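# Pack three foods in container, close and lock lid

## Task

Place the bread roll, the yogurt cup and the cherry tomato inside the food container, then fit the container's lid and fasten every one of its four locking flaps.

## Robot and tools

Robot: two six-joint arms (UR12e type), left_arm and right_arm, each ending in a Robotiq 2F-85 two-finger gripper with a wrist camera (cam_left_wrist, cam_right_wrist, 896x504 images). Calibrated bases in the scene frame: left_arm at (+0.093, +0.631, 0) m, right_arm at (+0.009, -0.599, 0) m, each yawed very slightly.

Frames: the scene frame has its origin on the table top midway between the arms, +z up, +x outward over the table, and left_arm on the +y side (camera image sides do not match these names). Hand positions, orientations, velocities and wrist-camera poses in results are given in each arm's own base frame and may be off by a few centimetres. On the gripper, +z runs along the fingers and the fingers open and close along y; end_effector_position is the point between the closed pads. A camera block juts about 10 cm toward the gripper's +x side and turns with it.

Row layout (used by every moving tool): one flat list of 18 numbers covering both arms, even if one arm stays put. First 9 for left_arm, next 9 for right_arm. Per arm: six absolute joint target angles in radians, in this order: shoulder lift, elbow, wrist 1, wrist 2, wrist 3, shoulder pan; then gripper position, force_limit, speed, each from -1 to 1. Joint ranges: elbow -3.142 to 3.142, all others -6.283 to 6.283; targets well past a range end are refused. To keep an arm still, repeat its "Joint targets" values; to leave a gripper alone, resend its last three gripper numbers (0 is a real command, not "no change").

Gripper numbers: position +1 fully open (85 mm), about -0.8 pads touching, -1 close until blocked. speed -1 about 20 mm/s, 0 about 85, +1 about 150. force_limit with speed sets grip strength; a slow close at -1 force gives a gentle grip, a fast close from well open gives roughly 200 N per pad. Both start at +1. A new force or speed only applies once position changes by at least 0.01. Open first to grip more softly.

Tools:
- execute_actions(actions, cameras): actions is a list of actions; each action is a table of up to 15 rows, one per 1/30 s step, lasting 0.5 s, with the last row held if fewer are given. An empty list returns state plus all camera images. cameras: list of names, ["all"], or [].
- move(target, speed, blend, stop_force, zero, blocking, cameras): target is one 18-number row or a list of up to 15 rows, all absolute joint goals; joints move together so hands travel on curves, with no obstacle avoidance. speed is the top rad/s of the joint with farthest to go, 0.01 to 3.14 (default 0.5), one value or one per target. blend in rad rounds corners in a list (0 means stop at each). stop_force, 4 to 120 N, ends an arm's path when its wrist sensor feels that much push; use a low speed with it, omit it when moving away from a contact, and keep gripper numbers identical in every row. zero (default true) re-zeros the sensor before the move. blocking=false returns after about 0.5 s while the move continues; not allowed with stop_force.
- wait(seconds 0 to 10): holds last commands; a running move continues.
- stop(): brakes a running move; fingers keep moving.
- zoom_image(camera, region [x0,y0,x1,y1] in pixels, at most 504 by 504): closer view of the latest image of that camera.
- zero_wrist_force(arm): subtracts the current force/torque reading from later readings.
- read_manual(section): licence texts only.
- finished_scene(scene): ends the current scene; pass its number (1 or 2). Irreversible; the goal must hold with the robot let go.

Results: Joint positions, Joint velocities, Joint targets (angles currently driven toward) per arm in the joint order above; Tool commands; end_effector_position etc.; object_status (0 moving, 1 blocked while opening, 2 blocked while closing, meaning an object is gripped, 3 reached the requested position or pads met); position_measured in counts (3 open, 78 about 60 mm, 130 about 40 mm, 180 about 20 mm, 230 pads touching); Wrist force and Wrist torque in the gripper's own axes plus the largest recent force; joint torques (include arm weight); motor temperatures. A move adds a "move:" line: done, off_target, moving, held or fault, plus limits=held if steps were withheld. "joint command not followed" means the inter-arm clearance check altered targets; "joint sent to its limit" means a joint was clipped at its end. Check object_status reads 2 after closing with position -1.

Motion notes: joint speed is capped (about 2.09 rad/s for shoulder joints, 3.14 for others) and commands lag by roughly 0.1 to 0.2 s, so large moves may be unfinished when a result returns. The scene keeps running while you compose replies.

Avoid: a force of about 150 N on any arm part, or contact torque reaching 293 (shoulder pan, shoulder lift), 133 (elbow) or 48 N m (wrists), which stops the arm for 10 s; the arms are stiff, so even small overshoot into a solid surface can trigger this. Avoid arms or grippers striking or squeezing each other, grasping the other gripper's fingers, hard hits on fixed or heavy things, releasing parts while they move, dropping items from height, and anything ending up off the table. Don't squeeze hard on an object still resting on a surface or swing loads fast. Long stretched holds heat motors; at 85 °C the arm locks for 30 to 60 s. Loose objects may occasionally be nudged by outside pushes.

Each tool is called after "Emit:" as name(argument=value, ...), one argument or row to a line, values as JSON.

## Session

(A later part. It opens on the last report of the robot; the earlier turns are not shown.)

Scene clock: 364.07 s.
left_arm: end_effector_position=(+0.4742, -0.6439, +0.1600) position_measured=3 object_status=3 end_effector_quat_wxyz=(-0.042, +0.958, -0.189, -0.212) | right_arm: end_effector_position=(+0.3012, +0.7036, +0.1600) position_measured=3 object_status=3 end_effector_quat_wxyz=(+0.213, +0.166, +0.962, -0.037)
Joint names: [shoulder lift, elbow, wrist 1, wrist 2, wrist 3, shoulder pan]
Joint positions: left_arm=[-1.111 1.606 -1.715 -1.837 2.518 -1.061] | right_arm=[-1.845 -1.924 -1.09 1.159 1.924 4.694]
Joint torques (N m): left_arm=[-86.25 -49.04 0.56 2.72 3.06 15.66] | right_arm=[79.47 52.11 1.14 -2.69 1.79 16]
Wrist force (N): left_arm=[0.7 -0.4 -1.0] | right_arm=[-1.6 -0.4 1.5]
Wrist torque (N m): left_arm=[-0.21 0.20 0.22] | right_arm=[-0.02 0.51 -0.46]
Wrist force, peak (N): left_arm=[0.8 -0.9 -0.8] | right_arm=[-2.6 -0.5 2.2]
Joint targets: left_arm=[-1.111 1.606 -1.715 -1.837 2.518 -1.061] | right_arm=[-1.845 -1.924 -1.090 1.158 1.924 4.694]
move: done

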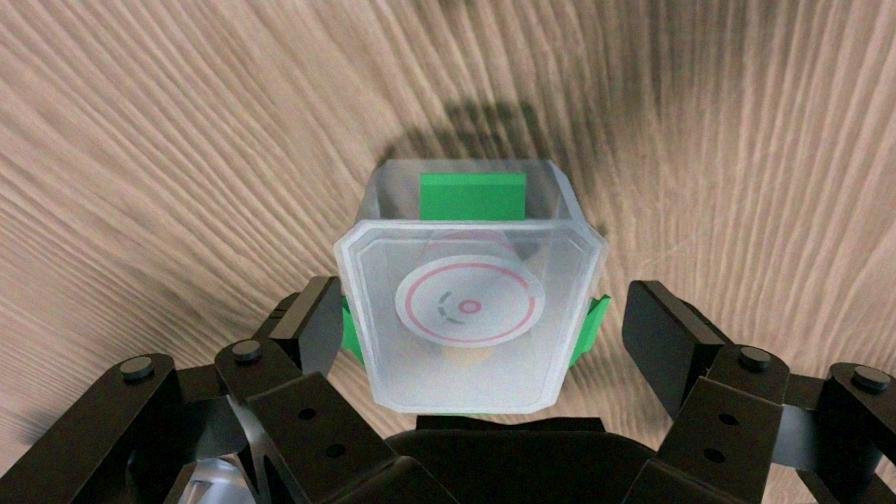

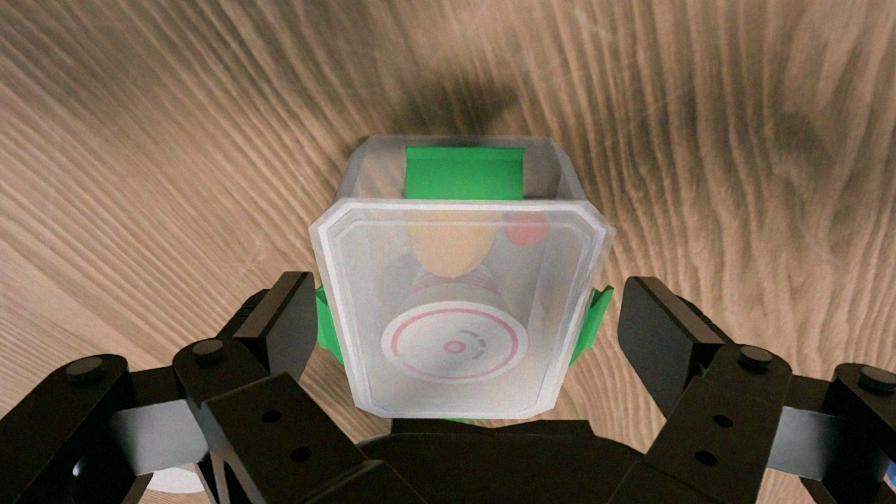

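Emit:
move(
  target=[-1.1111,1.6058,-1.7154,-1.8368,2.5176,-1.0608,-1,-0.9,0,-1.8451,-1.9241,-1.0899,1.1584,1.9241,4.6937,-1,-0.9,0],
)

Emit:
move(
  target=[-1.0408,1.6691,-1.8496,-1.8375,2.5155,-1.0629,-1,-0.9,0,-1.9421,-1.9782,-0.9419,1.1594,1.9316,4.7006,-1,-0.9,0],
  speed=0.1,
  stop_force=30,
  cameras=["all"],
)

Emit:
move(
  target=[-1.0602,1.7066,-1.8710,-1.8419,2.5029,-1.0758,-1,-0.9,0,-1.9438,-1.9834,-0.9251,1.1561,1.9070,4.6778,-1,-0.9,0],
  speed=0.02,
  stop_force=50,
  cameras=["all"],
)

Scene clock: 366.73 s.
left_arm: end_effector_position=(+0.4742, -0.6439, +0.1600) position_measured=232 object_status=3 end_effector_quat_wxyz=(-0.042, +0.958, -0.189, -0.212) | right_arm: end_effector_position=(+0.3012, +0.7036, +0.1600) position_measured=232 object_status=3 end_effector_quat_wxyz=(+0.213, +0.166, +0.962, -0.037)
Joint names: [shoulder lift, elbow, wrist 1, wrist 2, wrist 3, shoulder pan]
Joint positions: left_arm=[-1.111 1.606 -1.715 -1.837 2.518 -1.061] | right_arm=[-1.845 -1.924 -1.09 1.158 1.924 4.694]
Joint torques (N m): left_arm=[-83.89 -47.25 0.73 2.74 2.64 16.08] | right_arm=[80.81 51.09 1.35 -2.94 1.37 17.75]
Wrist force (N): left_arm=[0.6 -0.7 -0.9] | right_arm=[-1.9 -0.8 1.1]
Wrist torque (N m): left_arm=[-0.25 0.22 0.22] | right_arm=[-0.09 0.57 -0.45]
Wrist force, peak (N): left_arm=[0.8 -0.8 -0.8] | right_arm=[-2.3 -0.2 1.8]
Joint targets: left_arm=[-1.111 1.606 -1.715 -1.837 2.518 -1.061] | right_arm=[-1.845 -1.924 -1.090 1.158 1.924 4.694]
move: done

Scene clock: 369.17 s.
left_arm: end_effector_position=(+0.4715, -0.6428, +0.0750) position_measured=232 object_status=3 end_effector_quat_wxyz=(-0.042, +0.958, -0.189, -0.212) | right_arm: end_effector_position=(+0.2960, +0.7054, +0.0750) position_measured=232 object_status=3 end_effector_quat_wxyz=(+0.213, +0.166, +0.962, -0.037)
Joint names: [shoulder lift, elbow, wrist 1, wrist 2, wrist 3, shoulder pan]
Joint positions: left_arm=[-1.041 1.669 -1.85 -1.838 2.516 -1.063] | right_arm=[-1.942 -1.978 -0.942 1.159 1.932 4.701]
Joint torques (N m): left_arm=[-65.87 -32.04 -6.27 -4.21 -2.77 -13.8] | right_arm=[63.69 27.99 7.4 0.79 1.89 19.85]
Wrist force (N): left_arm=[0.5 -0.2 -0.2] | right_arm=[-1.6 -0.6 1.8]
Wrist torque (N m): left_arm=[-0.16 0.25 0.38] | right_arm=[-0.01 0.48 -0.37]
Wrist force, peak (N): left_arm=[0.3 -0.1 -1.6] | right_arm=[-1.9 -0.8 2.4]
Joint targets: left_arm=[-1.041 1.669 -1.850 -1.837 2.515 -1.063] | right_arm=[-1.942 -1.978 -0.942 1.159 1.932 4.701]
move: done

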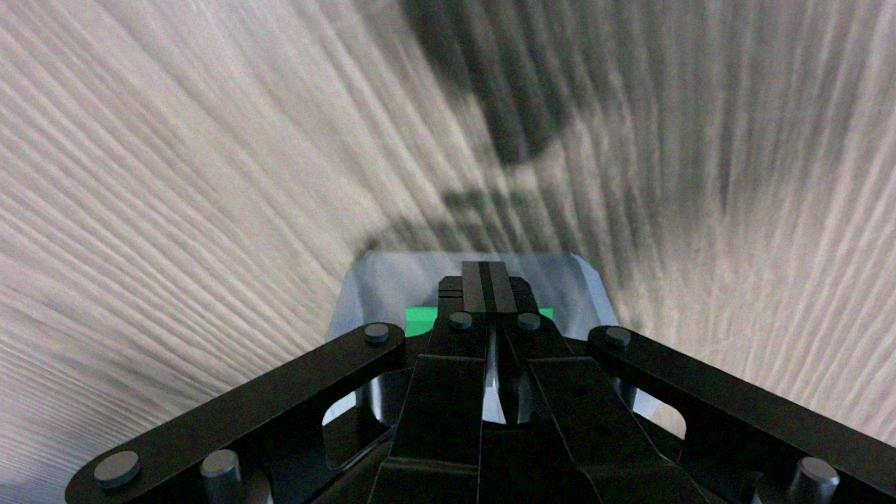

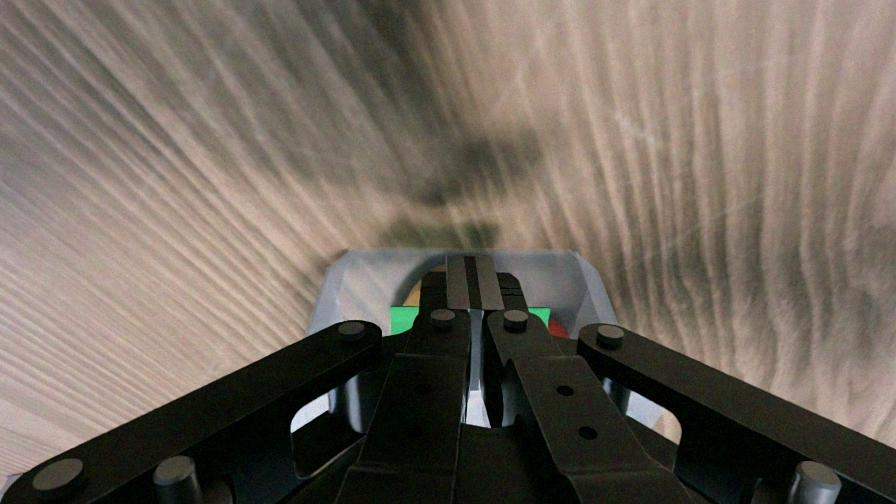

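Scene clock: 371.83 s.
left_arm: end_effector_position=(+0.4548, -0.6359, +0.0730) position_measured=232 object_status=3 end_effector_quat_wxyz=(-0.042, +0.958, -0.189, -0.212) | right_arm: end_effector_position=(+0.3129, +0.6994, +0.0730) position_measured=232 object_status=3 end_effector_quat_wxyz=(+0.213, +0.166, +0.962, -0.037)
Joint names: [shoulder lift, elbow, wrist 1, wrist 2, wrist 3, shoulder pan]
Joint positions: left_arm=[-1.06 1.707 -1.871 -1.842 2.503 -1.076] | right_arm=[-1.944 -1.983 -0.925 1.156 1.907 4.678]
Joint torques (N m): left_arm=[-84.12 -31.36 -6.31 -4.19 -2.77 -14.38] | right_arm=[61.36 27.12 7 -2.81 -2.69 -14.34]
Wrist force (N): left_arm=[1.2 -0.5 -0.5] | right_arm=[-1.7 -0.7 1.6]
Wrist torque (N m): left_arm=[-0.22 0.18 0.37] | right_arm=[-0.04 0.55 -0.25]
Wrist force, peak (N): left_arm=[1.2 -0.5 -0.7] | right_arm=[-2.1 -0.6 2.1]
Joint targets: left_arm=[-1.060 1.707 -1.871 -1.842 2.503 -1.076] | right_arm=[-1.944 -1.983 -0.925 1.156 1.907 4.678]
move: done

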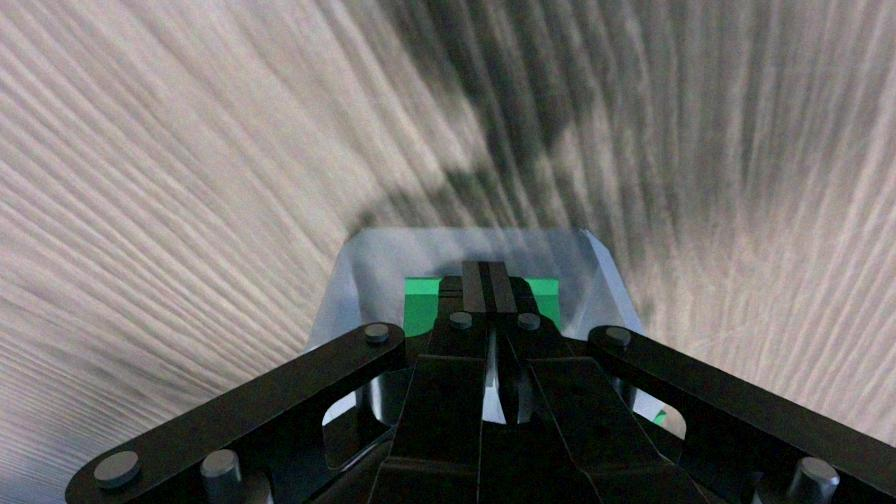

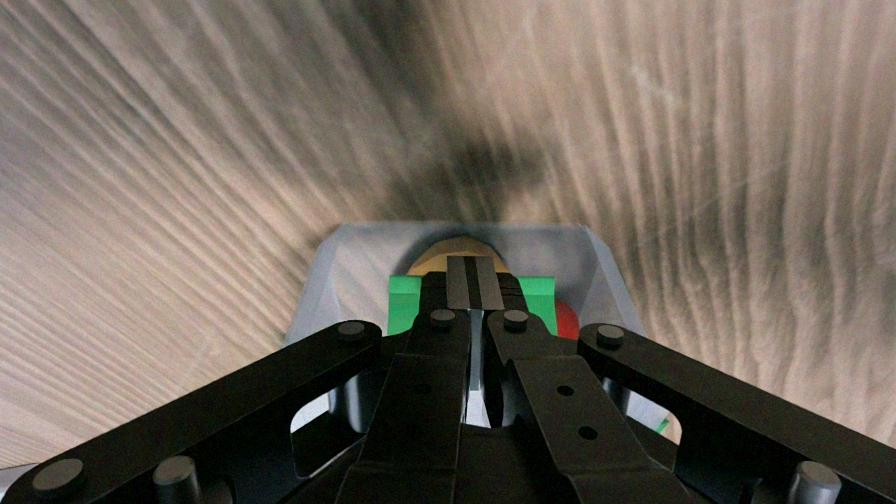

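Emit:
move(
  target=[-1.0790,1.7382,-1.8870,-1.8459,2.4914,-1.0877,-1,-0.9,0,-1.9437,-1.9862,-0.9134,1.1534,1.8848,4.6573,-1,-0.9,0],
  speed=0.015,
  stop_force=50,
  cameras=["all"],
)

Scene clock: 374.17 s.
left_arm: end_effector_position=(+0.4507, -0.6343, +0.0731) position_measured=232 object_status=3 end_effector_quat_wxyz=(-0.042, +0.958, -0.189, -0.212) | right_arm: end_effector_position=(+0.3171, +0.6980, +0.0730) position_measured=232 object_status=3 end_effector_quat_wxyz=(+0.213, +0.166, +0.962, -0.037)
Joint names: [shoulder lift, elbow, wrist 1, wrist 2, wrist 3, shoulder pan]
Joint positions: left_arm=[-1.066 1.716 -1.876 -1.843 2.5 -1.079] | right_arm=[-1.944 -1.984 -0.922 1.156 1.901 4.672]
Joint torques (N m): left_arm=[-60.7 -23.38 11.02 -9.36 2.77 -6.85] | right_arm=[65.24 29.27 -2.25 -15.77 1.97 -17.82]
Wrist force (N): left_arm=[46.5 -0.9 -18.7] | right_arm=[42.1 -1.1 -17.0]
Wrist torque (N m): left_arm=[-0.16 0.97 0.35] | right_arm=[0.02 1.52 -0.28]
Wrist force, peak (N): left_arm=[55.0 -1.3 -21.2] | right_arm=[50.0 -0.9 -19.3]
Joint targets: left_arm=[-1.066 1.715 -1.876 -1.843 2.500 -1.079] | right_arm=[-1.944 -1.984 -0.922 1.156 1.901 4.672]
move: contact (left_arm, right_arm); left_arm: the elbow is farthest, 0.023 rad from its target; right_arm: the wrist 3 is farthest, 0.016 rad from its target

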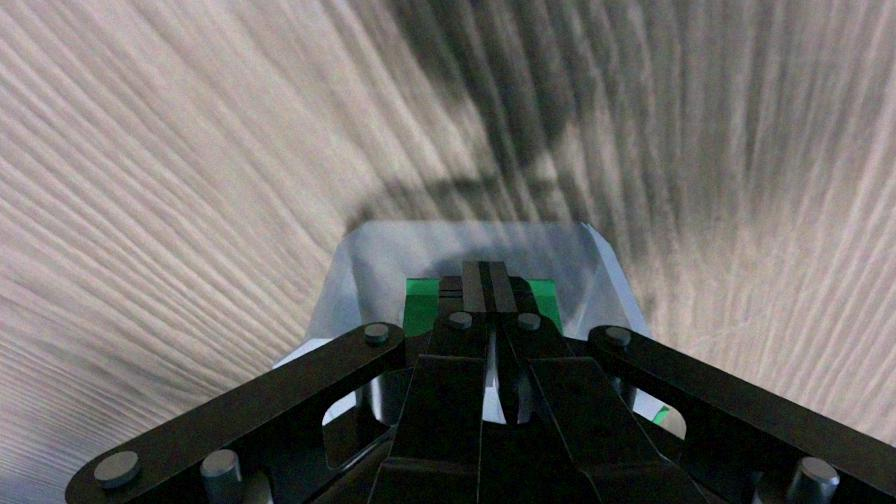

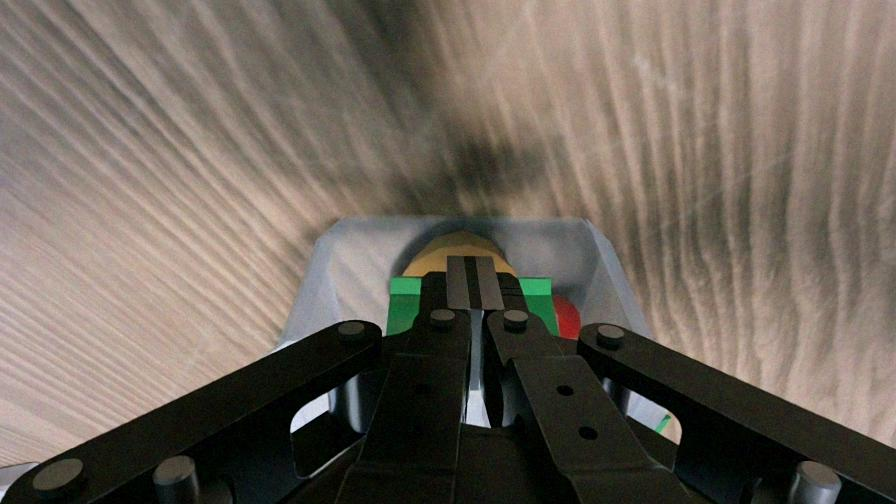

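Emit:
move(
  target=[
    [-1.0602,1.7066,-1.8710,-1.8419,2.5029,-1.0758,-1,-0.9,0,-1.9438,-1.9834,-0.9251,1.1561,1.9070,4.6778,-1,-0.9,0],
    [-1.0408,1.6691,-1.8496,-1.8375,2.5155,-1.0629,-1,-0.9,0,-1.9421,-1.9782,-0.9419,1.1594,1.9316,4.7006,-1,-0.9,0],
    [-1.1111,1.6058,-1.7154,-1.8368,2.5176,-1.0608,-1,-0.9,0,-1.8451,-1.9241,-1.0899,1.1584,1.9241,4.6937,-1,-0.9,0],
  ],
  speed=[0.06,0.1,0.2],
  blend=[0.005,0.01,0],
  cameras=["all"],
)

Scene clock: 376.07 s.
left_arm: end_effector_position=(+0.4742, -0.6439, +0.1599) position_measured=232 object_status=3 end_effector_quat_wxyz=(-0.042, +0.958, -0.189, -0.212) | right_arm: end_effector_position=(+0.3011, +0.7036, +0.1599) position_measured=232 object_status=3 end_effector_quat_wxyz=(+0.213, +0.166, +0.962, -0.037)
Joint names: [shoulder lift, elbow, wrist 1, wrist 2, wrist 3, shoulder pan]
Joint positions: left_arm=[-1.111 1.606 -1.716 -1.837 2.518 -1.061] | right_arm=[-1.845 -1.924 -1.09 1.158 1.924 4.694]
Joint torques (N m): left_arm=[-86.41 -50.45 1.7 2.38 2.81 14.67] | right_arm=[82.95 53.75 1.39 -3.18 -2.42 -13.34]
Wrist force (N): left_arm=[0.7 0.1 -0.7] | right_arm=[-1.7 -0.6 1.4]
Wrist torque (N m): left_arm=[-0.12 0.20 0.21] | right_arm=[-0.06 0.54 -0.33]
Wrist force, peak (N): left_arm=[47.3 -1.2 -18.5] | right_arm=[43.0 -1.2 -16.5]
Joint targets: left_arm=[-1.111 1.606 -1.715 -1.837 2.518 -1.061] | right_arm=[-1.845 -1.924 -1.090 1.158 1.924 4.694]
move: done; blend cut to 0.0044 rad at target 1

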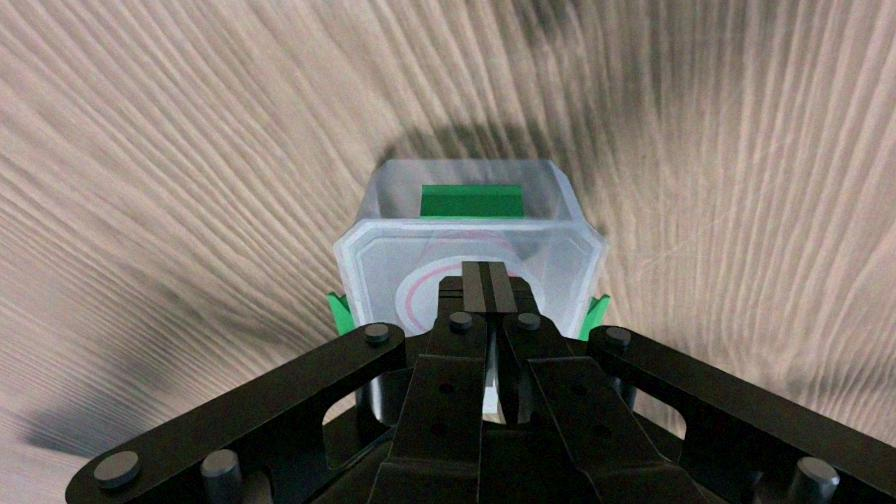

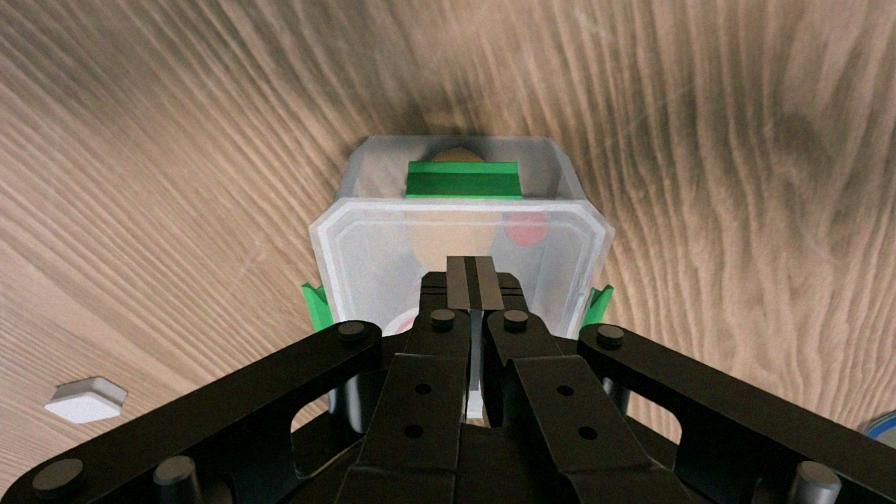

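Emit:
move(
  target=[
    [-1.4700,1.9600,-2.0300,-1.8750,1.7000,-1.0500,-1,-0.9,0,-1.6000,-2.1200,-0.8500,1.3700,0.9500,4.5200,-1,-0.9,0],
    [-1.5212,2.3155,-2.6400,-1.9141,0.8735,-1.0389,-1,-0.9,0,-1.6558,-2.3229,-0.2975,1.5803,-0.0203,4.3488,-1,-0.9,0],
  ],
  speed=0.5,
  blend=[0.1,0],
  cameras=["all"],
)

Scene clock: 381.37 s.
left_arm: end_effector_position=(+0.3816, -0.4935, +0.1601) position_measured=232 object_status=3 end_effector_quat_wxyz=(+0.121, +0.811, +0.544, -0.180) | right_arm: end_effector_position=(+0.3961, +0.5590, +0.1600) position_measured=232 object_status=3 end_effector_quat_wxyz=(+0.177, -0.563, +0.798, +0.125)
Joint names: [shoulder lift, elbow, wrist 1, wrist 2, wrist 3, shoulder pan]
Joint positions: left_arm=[-1.521 2.315 -2.64 -1.914 0.874 -1.039] | right_arm=[-1.656 -2.323 -0.298 1.58 -0.02 4.349]
Joint torques (N m): left_arm=[-44.57 -28.27 -7.42 -4.72 -3.12 16.56] | right_arm=[35.54 26.17 8.15 2.08 -2.05 -12.8]
Wrist force (N): left_arm=[0.3 -0.4 -0.4] | right_arm=[-1.6 -0.1 0.9]
Wrist torque (N m): left_arm=[-0.22 0.30 0.35] | right_arm=[0.10 0.49 -0.30]
Wrist force, peak (N): left_arm=[1.6 0.1 -0.5] | right_arm=[-1.8 0.0 2.2]
Joint targets: left_arm=[-1.521 2.315 -2.640 -1.914 0.873 -1.039] | right_arm=[-1.656 -2.323 -0.297 1.580 -0.020 4.349]
move: done

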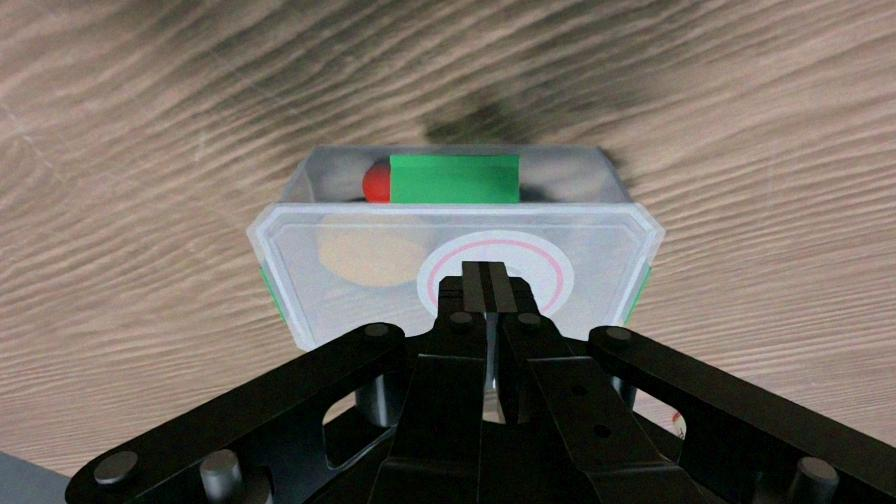

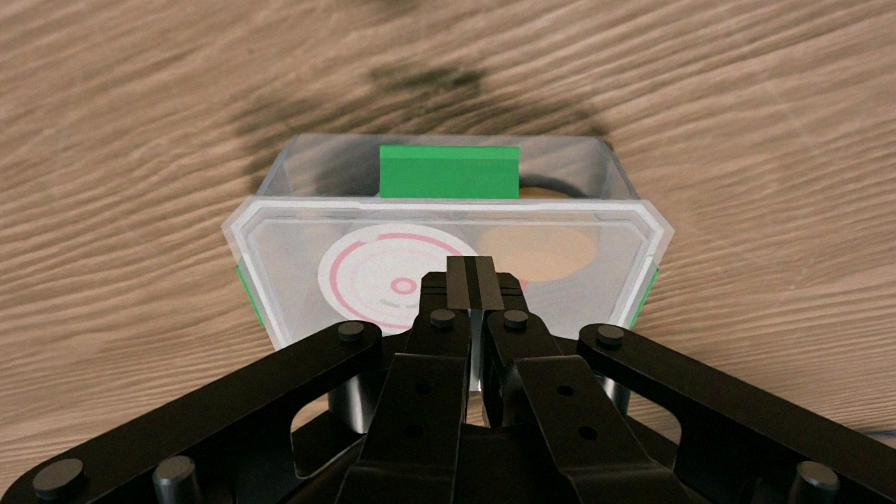

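Emit:
move(
  target=[-1.3816,2.3865,-2.8498,-1.9148,0.8760,-1.0364,-1,-0.9,0,-1.8058,-2.3823,-0.0881,1.5804,-0.0206,4.3484,-1,-0.9,0],
  speed=0.1,
  stop_force=30,
  cameras=["all"],
)

Emit:
move(
  target=[-1.3597,2.3680,-2.8678,-1.9027,0.8316,-1.0798,-1,-0.9,0,-1.8445,-2.3301,-0.1015,1.5799,-0.0195,4.3496,-1,-0.9,0],
  speed=0.03,
  stop_force=50,
  cameras=["all"],
)

Scene clock: 385.10 s.
left_arm: end_effector_position=(+0.3778, -0.4845, +0.0751) position_measured=232 object_status=3 end_effector_quat_wxyz=(+0.121, +0.811, +0.544, -0.180) | right_arm: end_effector_position=(+0.3942, +0.5533, +0.0751) position_measured=232 object_status=3 end_effector_quat_wxyz=(+0.177, -0.563, +0.798, +0.125)
Joint names: [shoulder lift, elbow, wrist 1, wrist 2, wrist 3, shoulder pan]
Joint positions: left_arm=[-1.382 2.386 -2.85 -1.915 0.876 -1.036] | right_arm=[-1.806 -2.382 -0.088 1.58 -0.021 4.348]
Joint torques (N m): left_arm=[-30.73 -21.38 -7.9 -4.67 2.75 16.28] | right_arm=[42.03 19.29 8.3 1.98 -2.38 -12.05]
Wrist force (N): left_arm=[0.5 -0.8 -0.2] | right_arm=[-1.1 -0.1 0.5]
Wrist torque (N m): left_arm=[-0.27 0.28 0.21] | right_arm=[0.06 0.47 -0.33]
Wrist force, peak (N): left_arm=[0.0 -0.5 -1.0] | right_arm=[-1.7 0.1 1.3]
Joint targets: left_arm=[-1.382 2.387 -2.850 -1.915 0.876 -1.036] | right_arm=[-1.806 -2.382 -0.088 1.580 -0.021 4.348]
move: done

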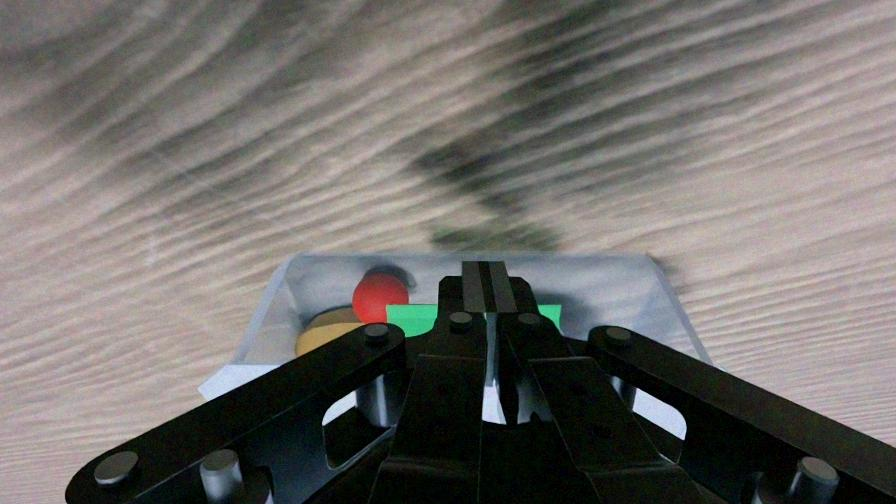

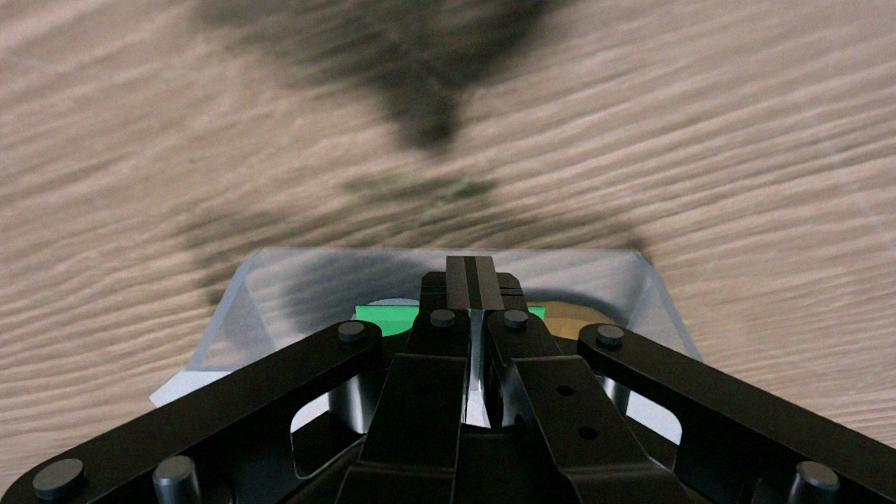

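Scene clock: 387.57 s.
left_arm: end_effector_position=(+0.3694, -0.5054, +0.0735) position_measured=232 object_status=3 end_effector_quat_wxyz=(+0.120, +0.811, +0.544, -0.180) | right_arm: end_effector_position=(+0.4018, +0.5746, +0.0734) position_measured=232 object_status=3 end_effector_quat_wxyz=(+0.177, -0.563, +0.798, +0.125)
Joint names: [shoulder lift, elbow, wrist 1, wrist 2, wrist 3, shoulder pan]
Joint positions: left_arm=[-1.365 2.373 -2.863 -1.905 0.842 -1.069] | right_arm=[-1.836 -2.342 -0.099 1.58 -0.02 4.349]
Joint torques (N m): left_arm=[-51.46 -37.48 -5.79 -13.96 3.09 -13.55] | right_arm=[72.19 52.05 18.46 -0.01 -0.41 16.17]
Wrist force (N): left_arm=[41.3 2.3 -22.0] | right_arm=[38.4 1.2 -16.7]
Wrist torque (N m): left_arm=[-0.26 0.79 0.17] | right_arm=[0.06 1.22 -0.51]
Wrist force, peak (N): left_arm=[54.9 -1.6 -43.3] | right_arm=[54.5 1.1 -42.2]
Joint targets: left_arm=[-1.365 2.373 -2.863 -1.905 0.842 -1.069] | right_arm=[-1.836 -2.342 -0.099 1.580 -0.020 4.349]
move: contact (left_arm, right_arm); left_arm: the shoulder pan is farthest, 0.011 rad from its target; right_arm: the elbow is farthest, 0.012 rad from its target

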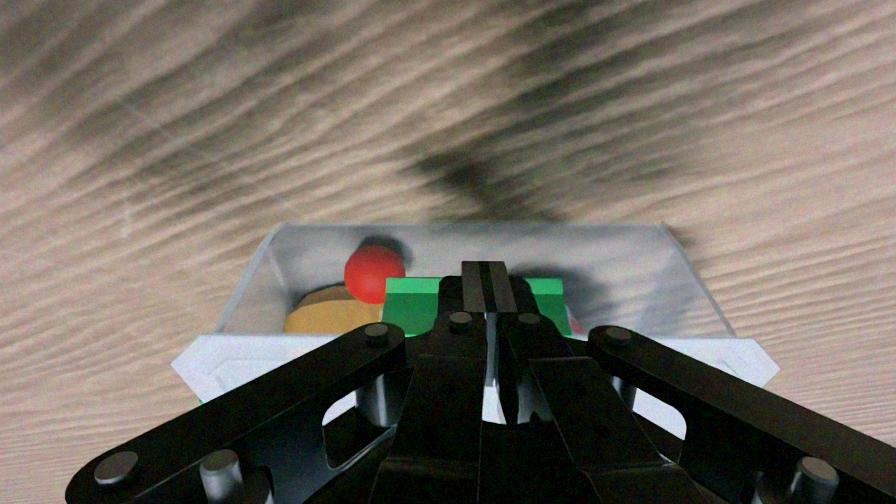

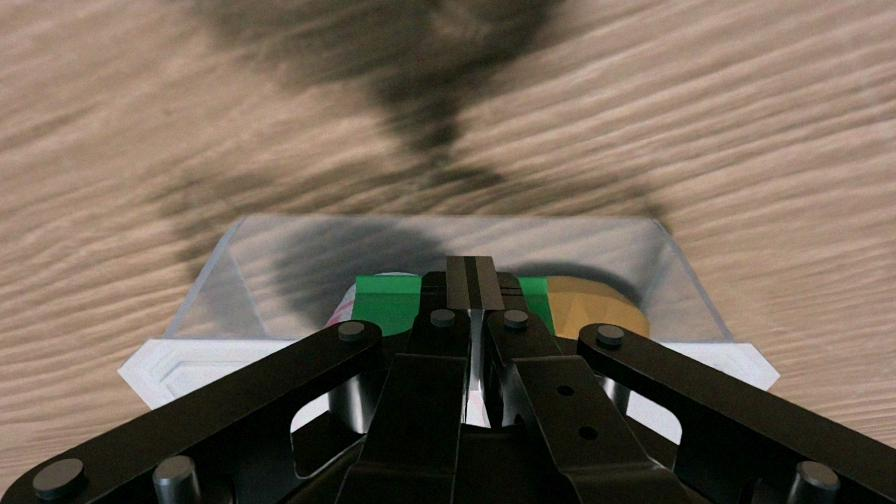

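Emit:
move(
  target=[
    [-1.3816,2.3865,-2.8498,-1.9148,0.8760,-1.0364,-1,-0.9,0,-1.8058,-2.3823,-0.0881,1.5804,-0.0206,4.3484,-1,-0.9,0],
    [-1.5212,2.3155,-2.6400,-1.9141,0.8735,-1.0389,-1,-0.9,0,-1.6558,-2.3229,-0.2975,1.5803,-0.0203,4.3488,-1,-0.9,0],
  ],
  speed=[0.08,0.2],
  blend=[0.01,0],
  cameras=["all"],
)

Scene clock: 389.73 s.
left_arm: end_effector_position=(+0.3816, -0.4935, +0.1601) position_measured=232 object_status=3 end_effector_quat_wxyz=(+0.121, +0.811, +0.544, -0.180) | right_arm: end_effector_position=(+0.3961, +0.5590, +0.1599) position_measured=232 object_status=3 end_effector_quat_wxyz=(+0.177, -0.563, +0.798, +0.125)
Joint names: [shoulder lift, elbow, wrist 1, wrist 2, wrist 3, shoulder pan]
Joint positions: left_arm=[-1.521 2.316 -2.64 -1.914 0.874 -1.039] | right_arm=[-1.656 -2.323 -0.297 1.58 -0.02 4.349]
Joint torques (N m): left_arm=[-41.44 -42.58 -1.23 2.68 -2.74 -15.63] | right_arm=[57.25 46.33 2.9 -1.01 1.98 18.53]
Wrist force (N): left_arm=[0.4 -0.4 -0.7] | right_arm=[-0.5 0.9 -0.7]
Wrist torque (N m): left_arm=[-0.22 0.27 0.35] | right_arm=[0.26 0.30 -0.31]
Wrist force, peak (N): left_arm=[41.5 1.8 -22.0] | right_arm=[38.4 1.2 -16.7]
Joint targets: left_arm=[-1.521 2.316 -2.640 -1.914 0.873 -1.039] | right_arm=[-1.656 -2.323 -0.297 1.580 -0.020 4.349]
move: done

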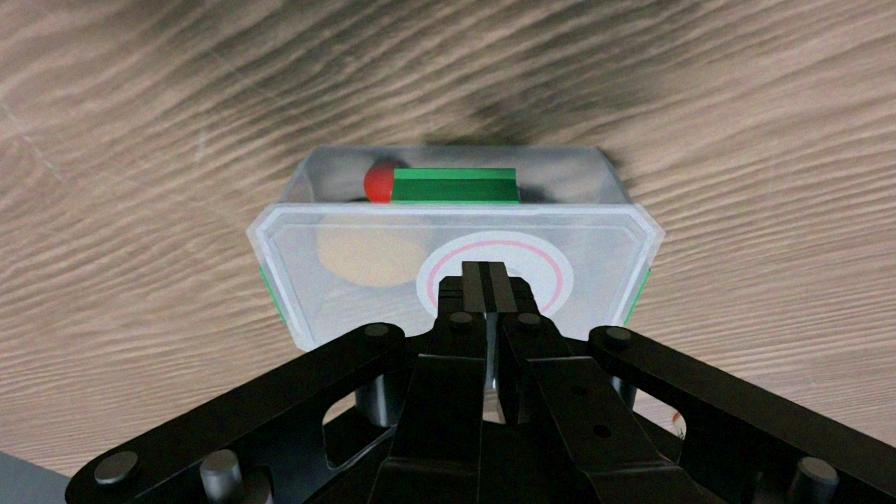

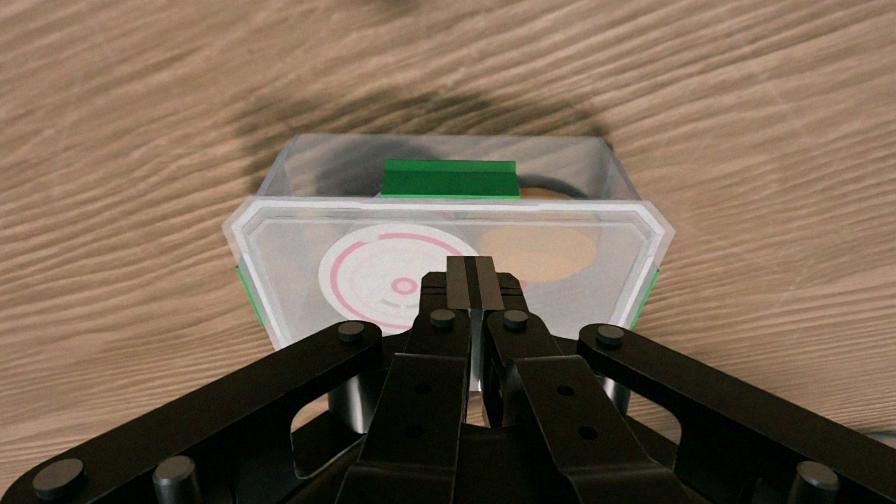

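All four latched; everything is inside.

Emit:
finished_scene(
  scene=2,
)

The scene is finished: the task was done.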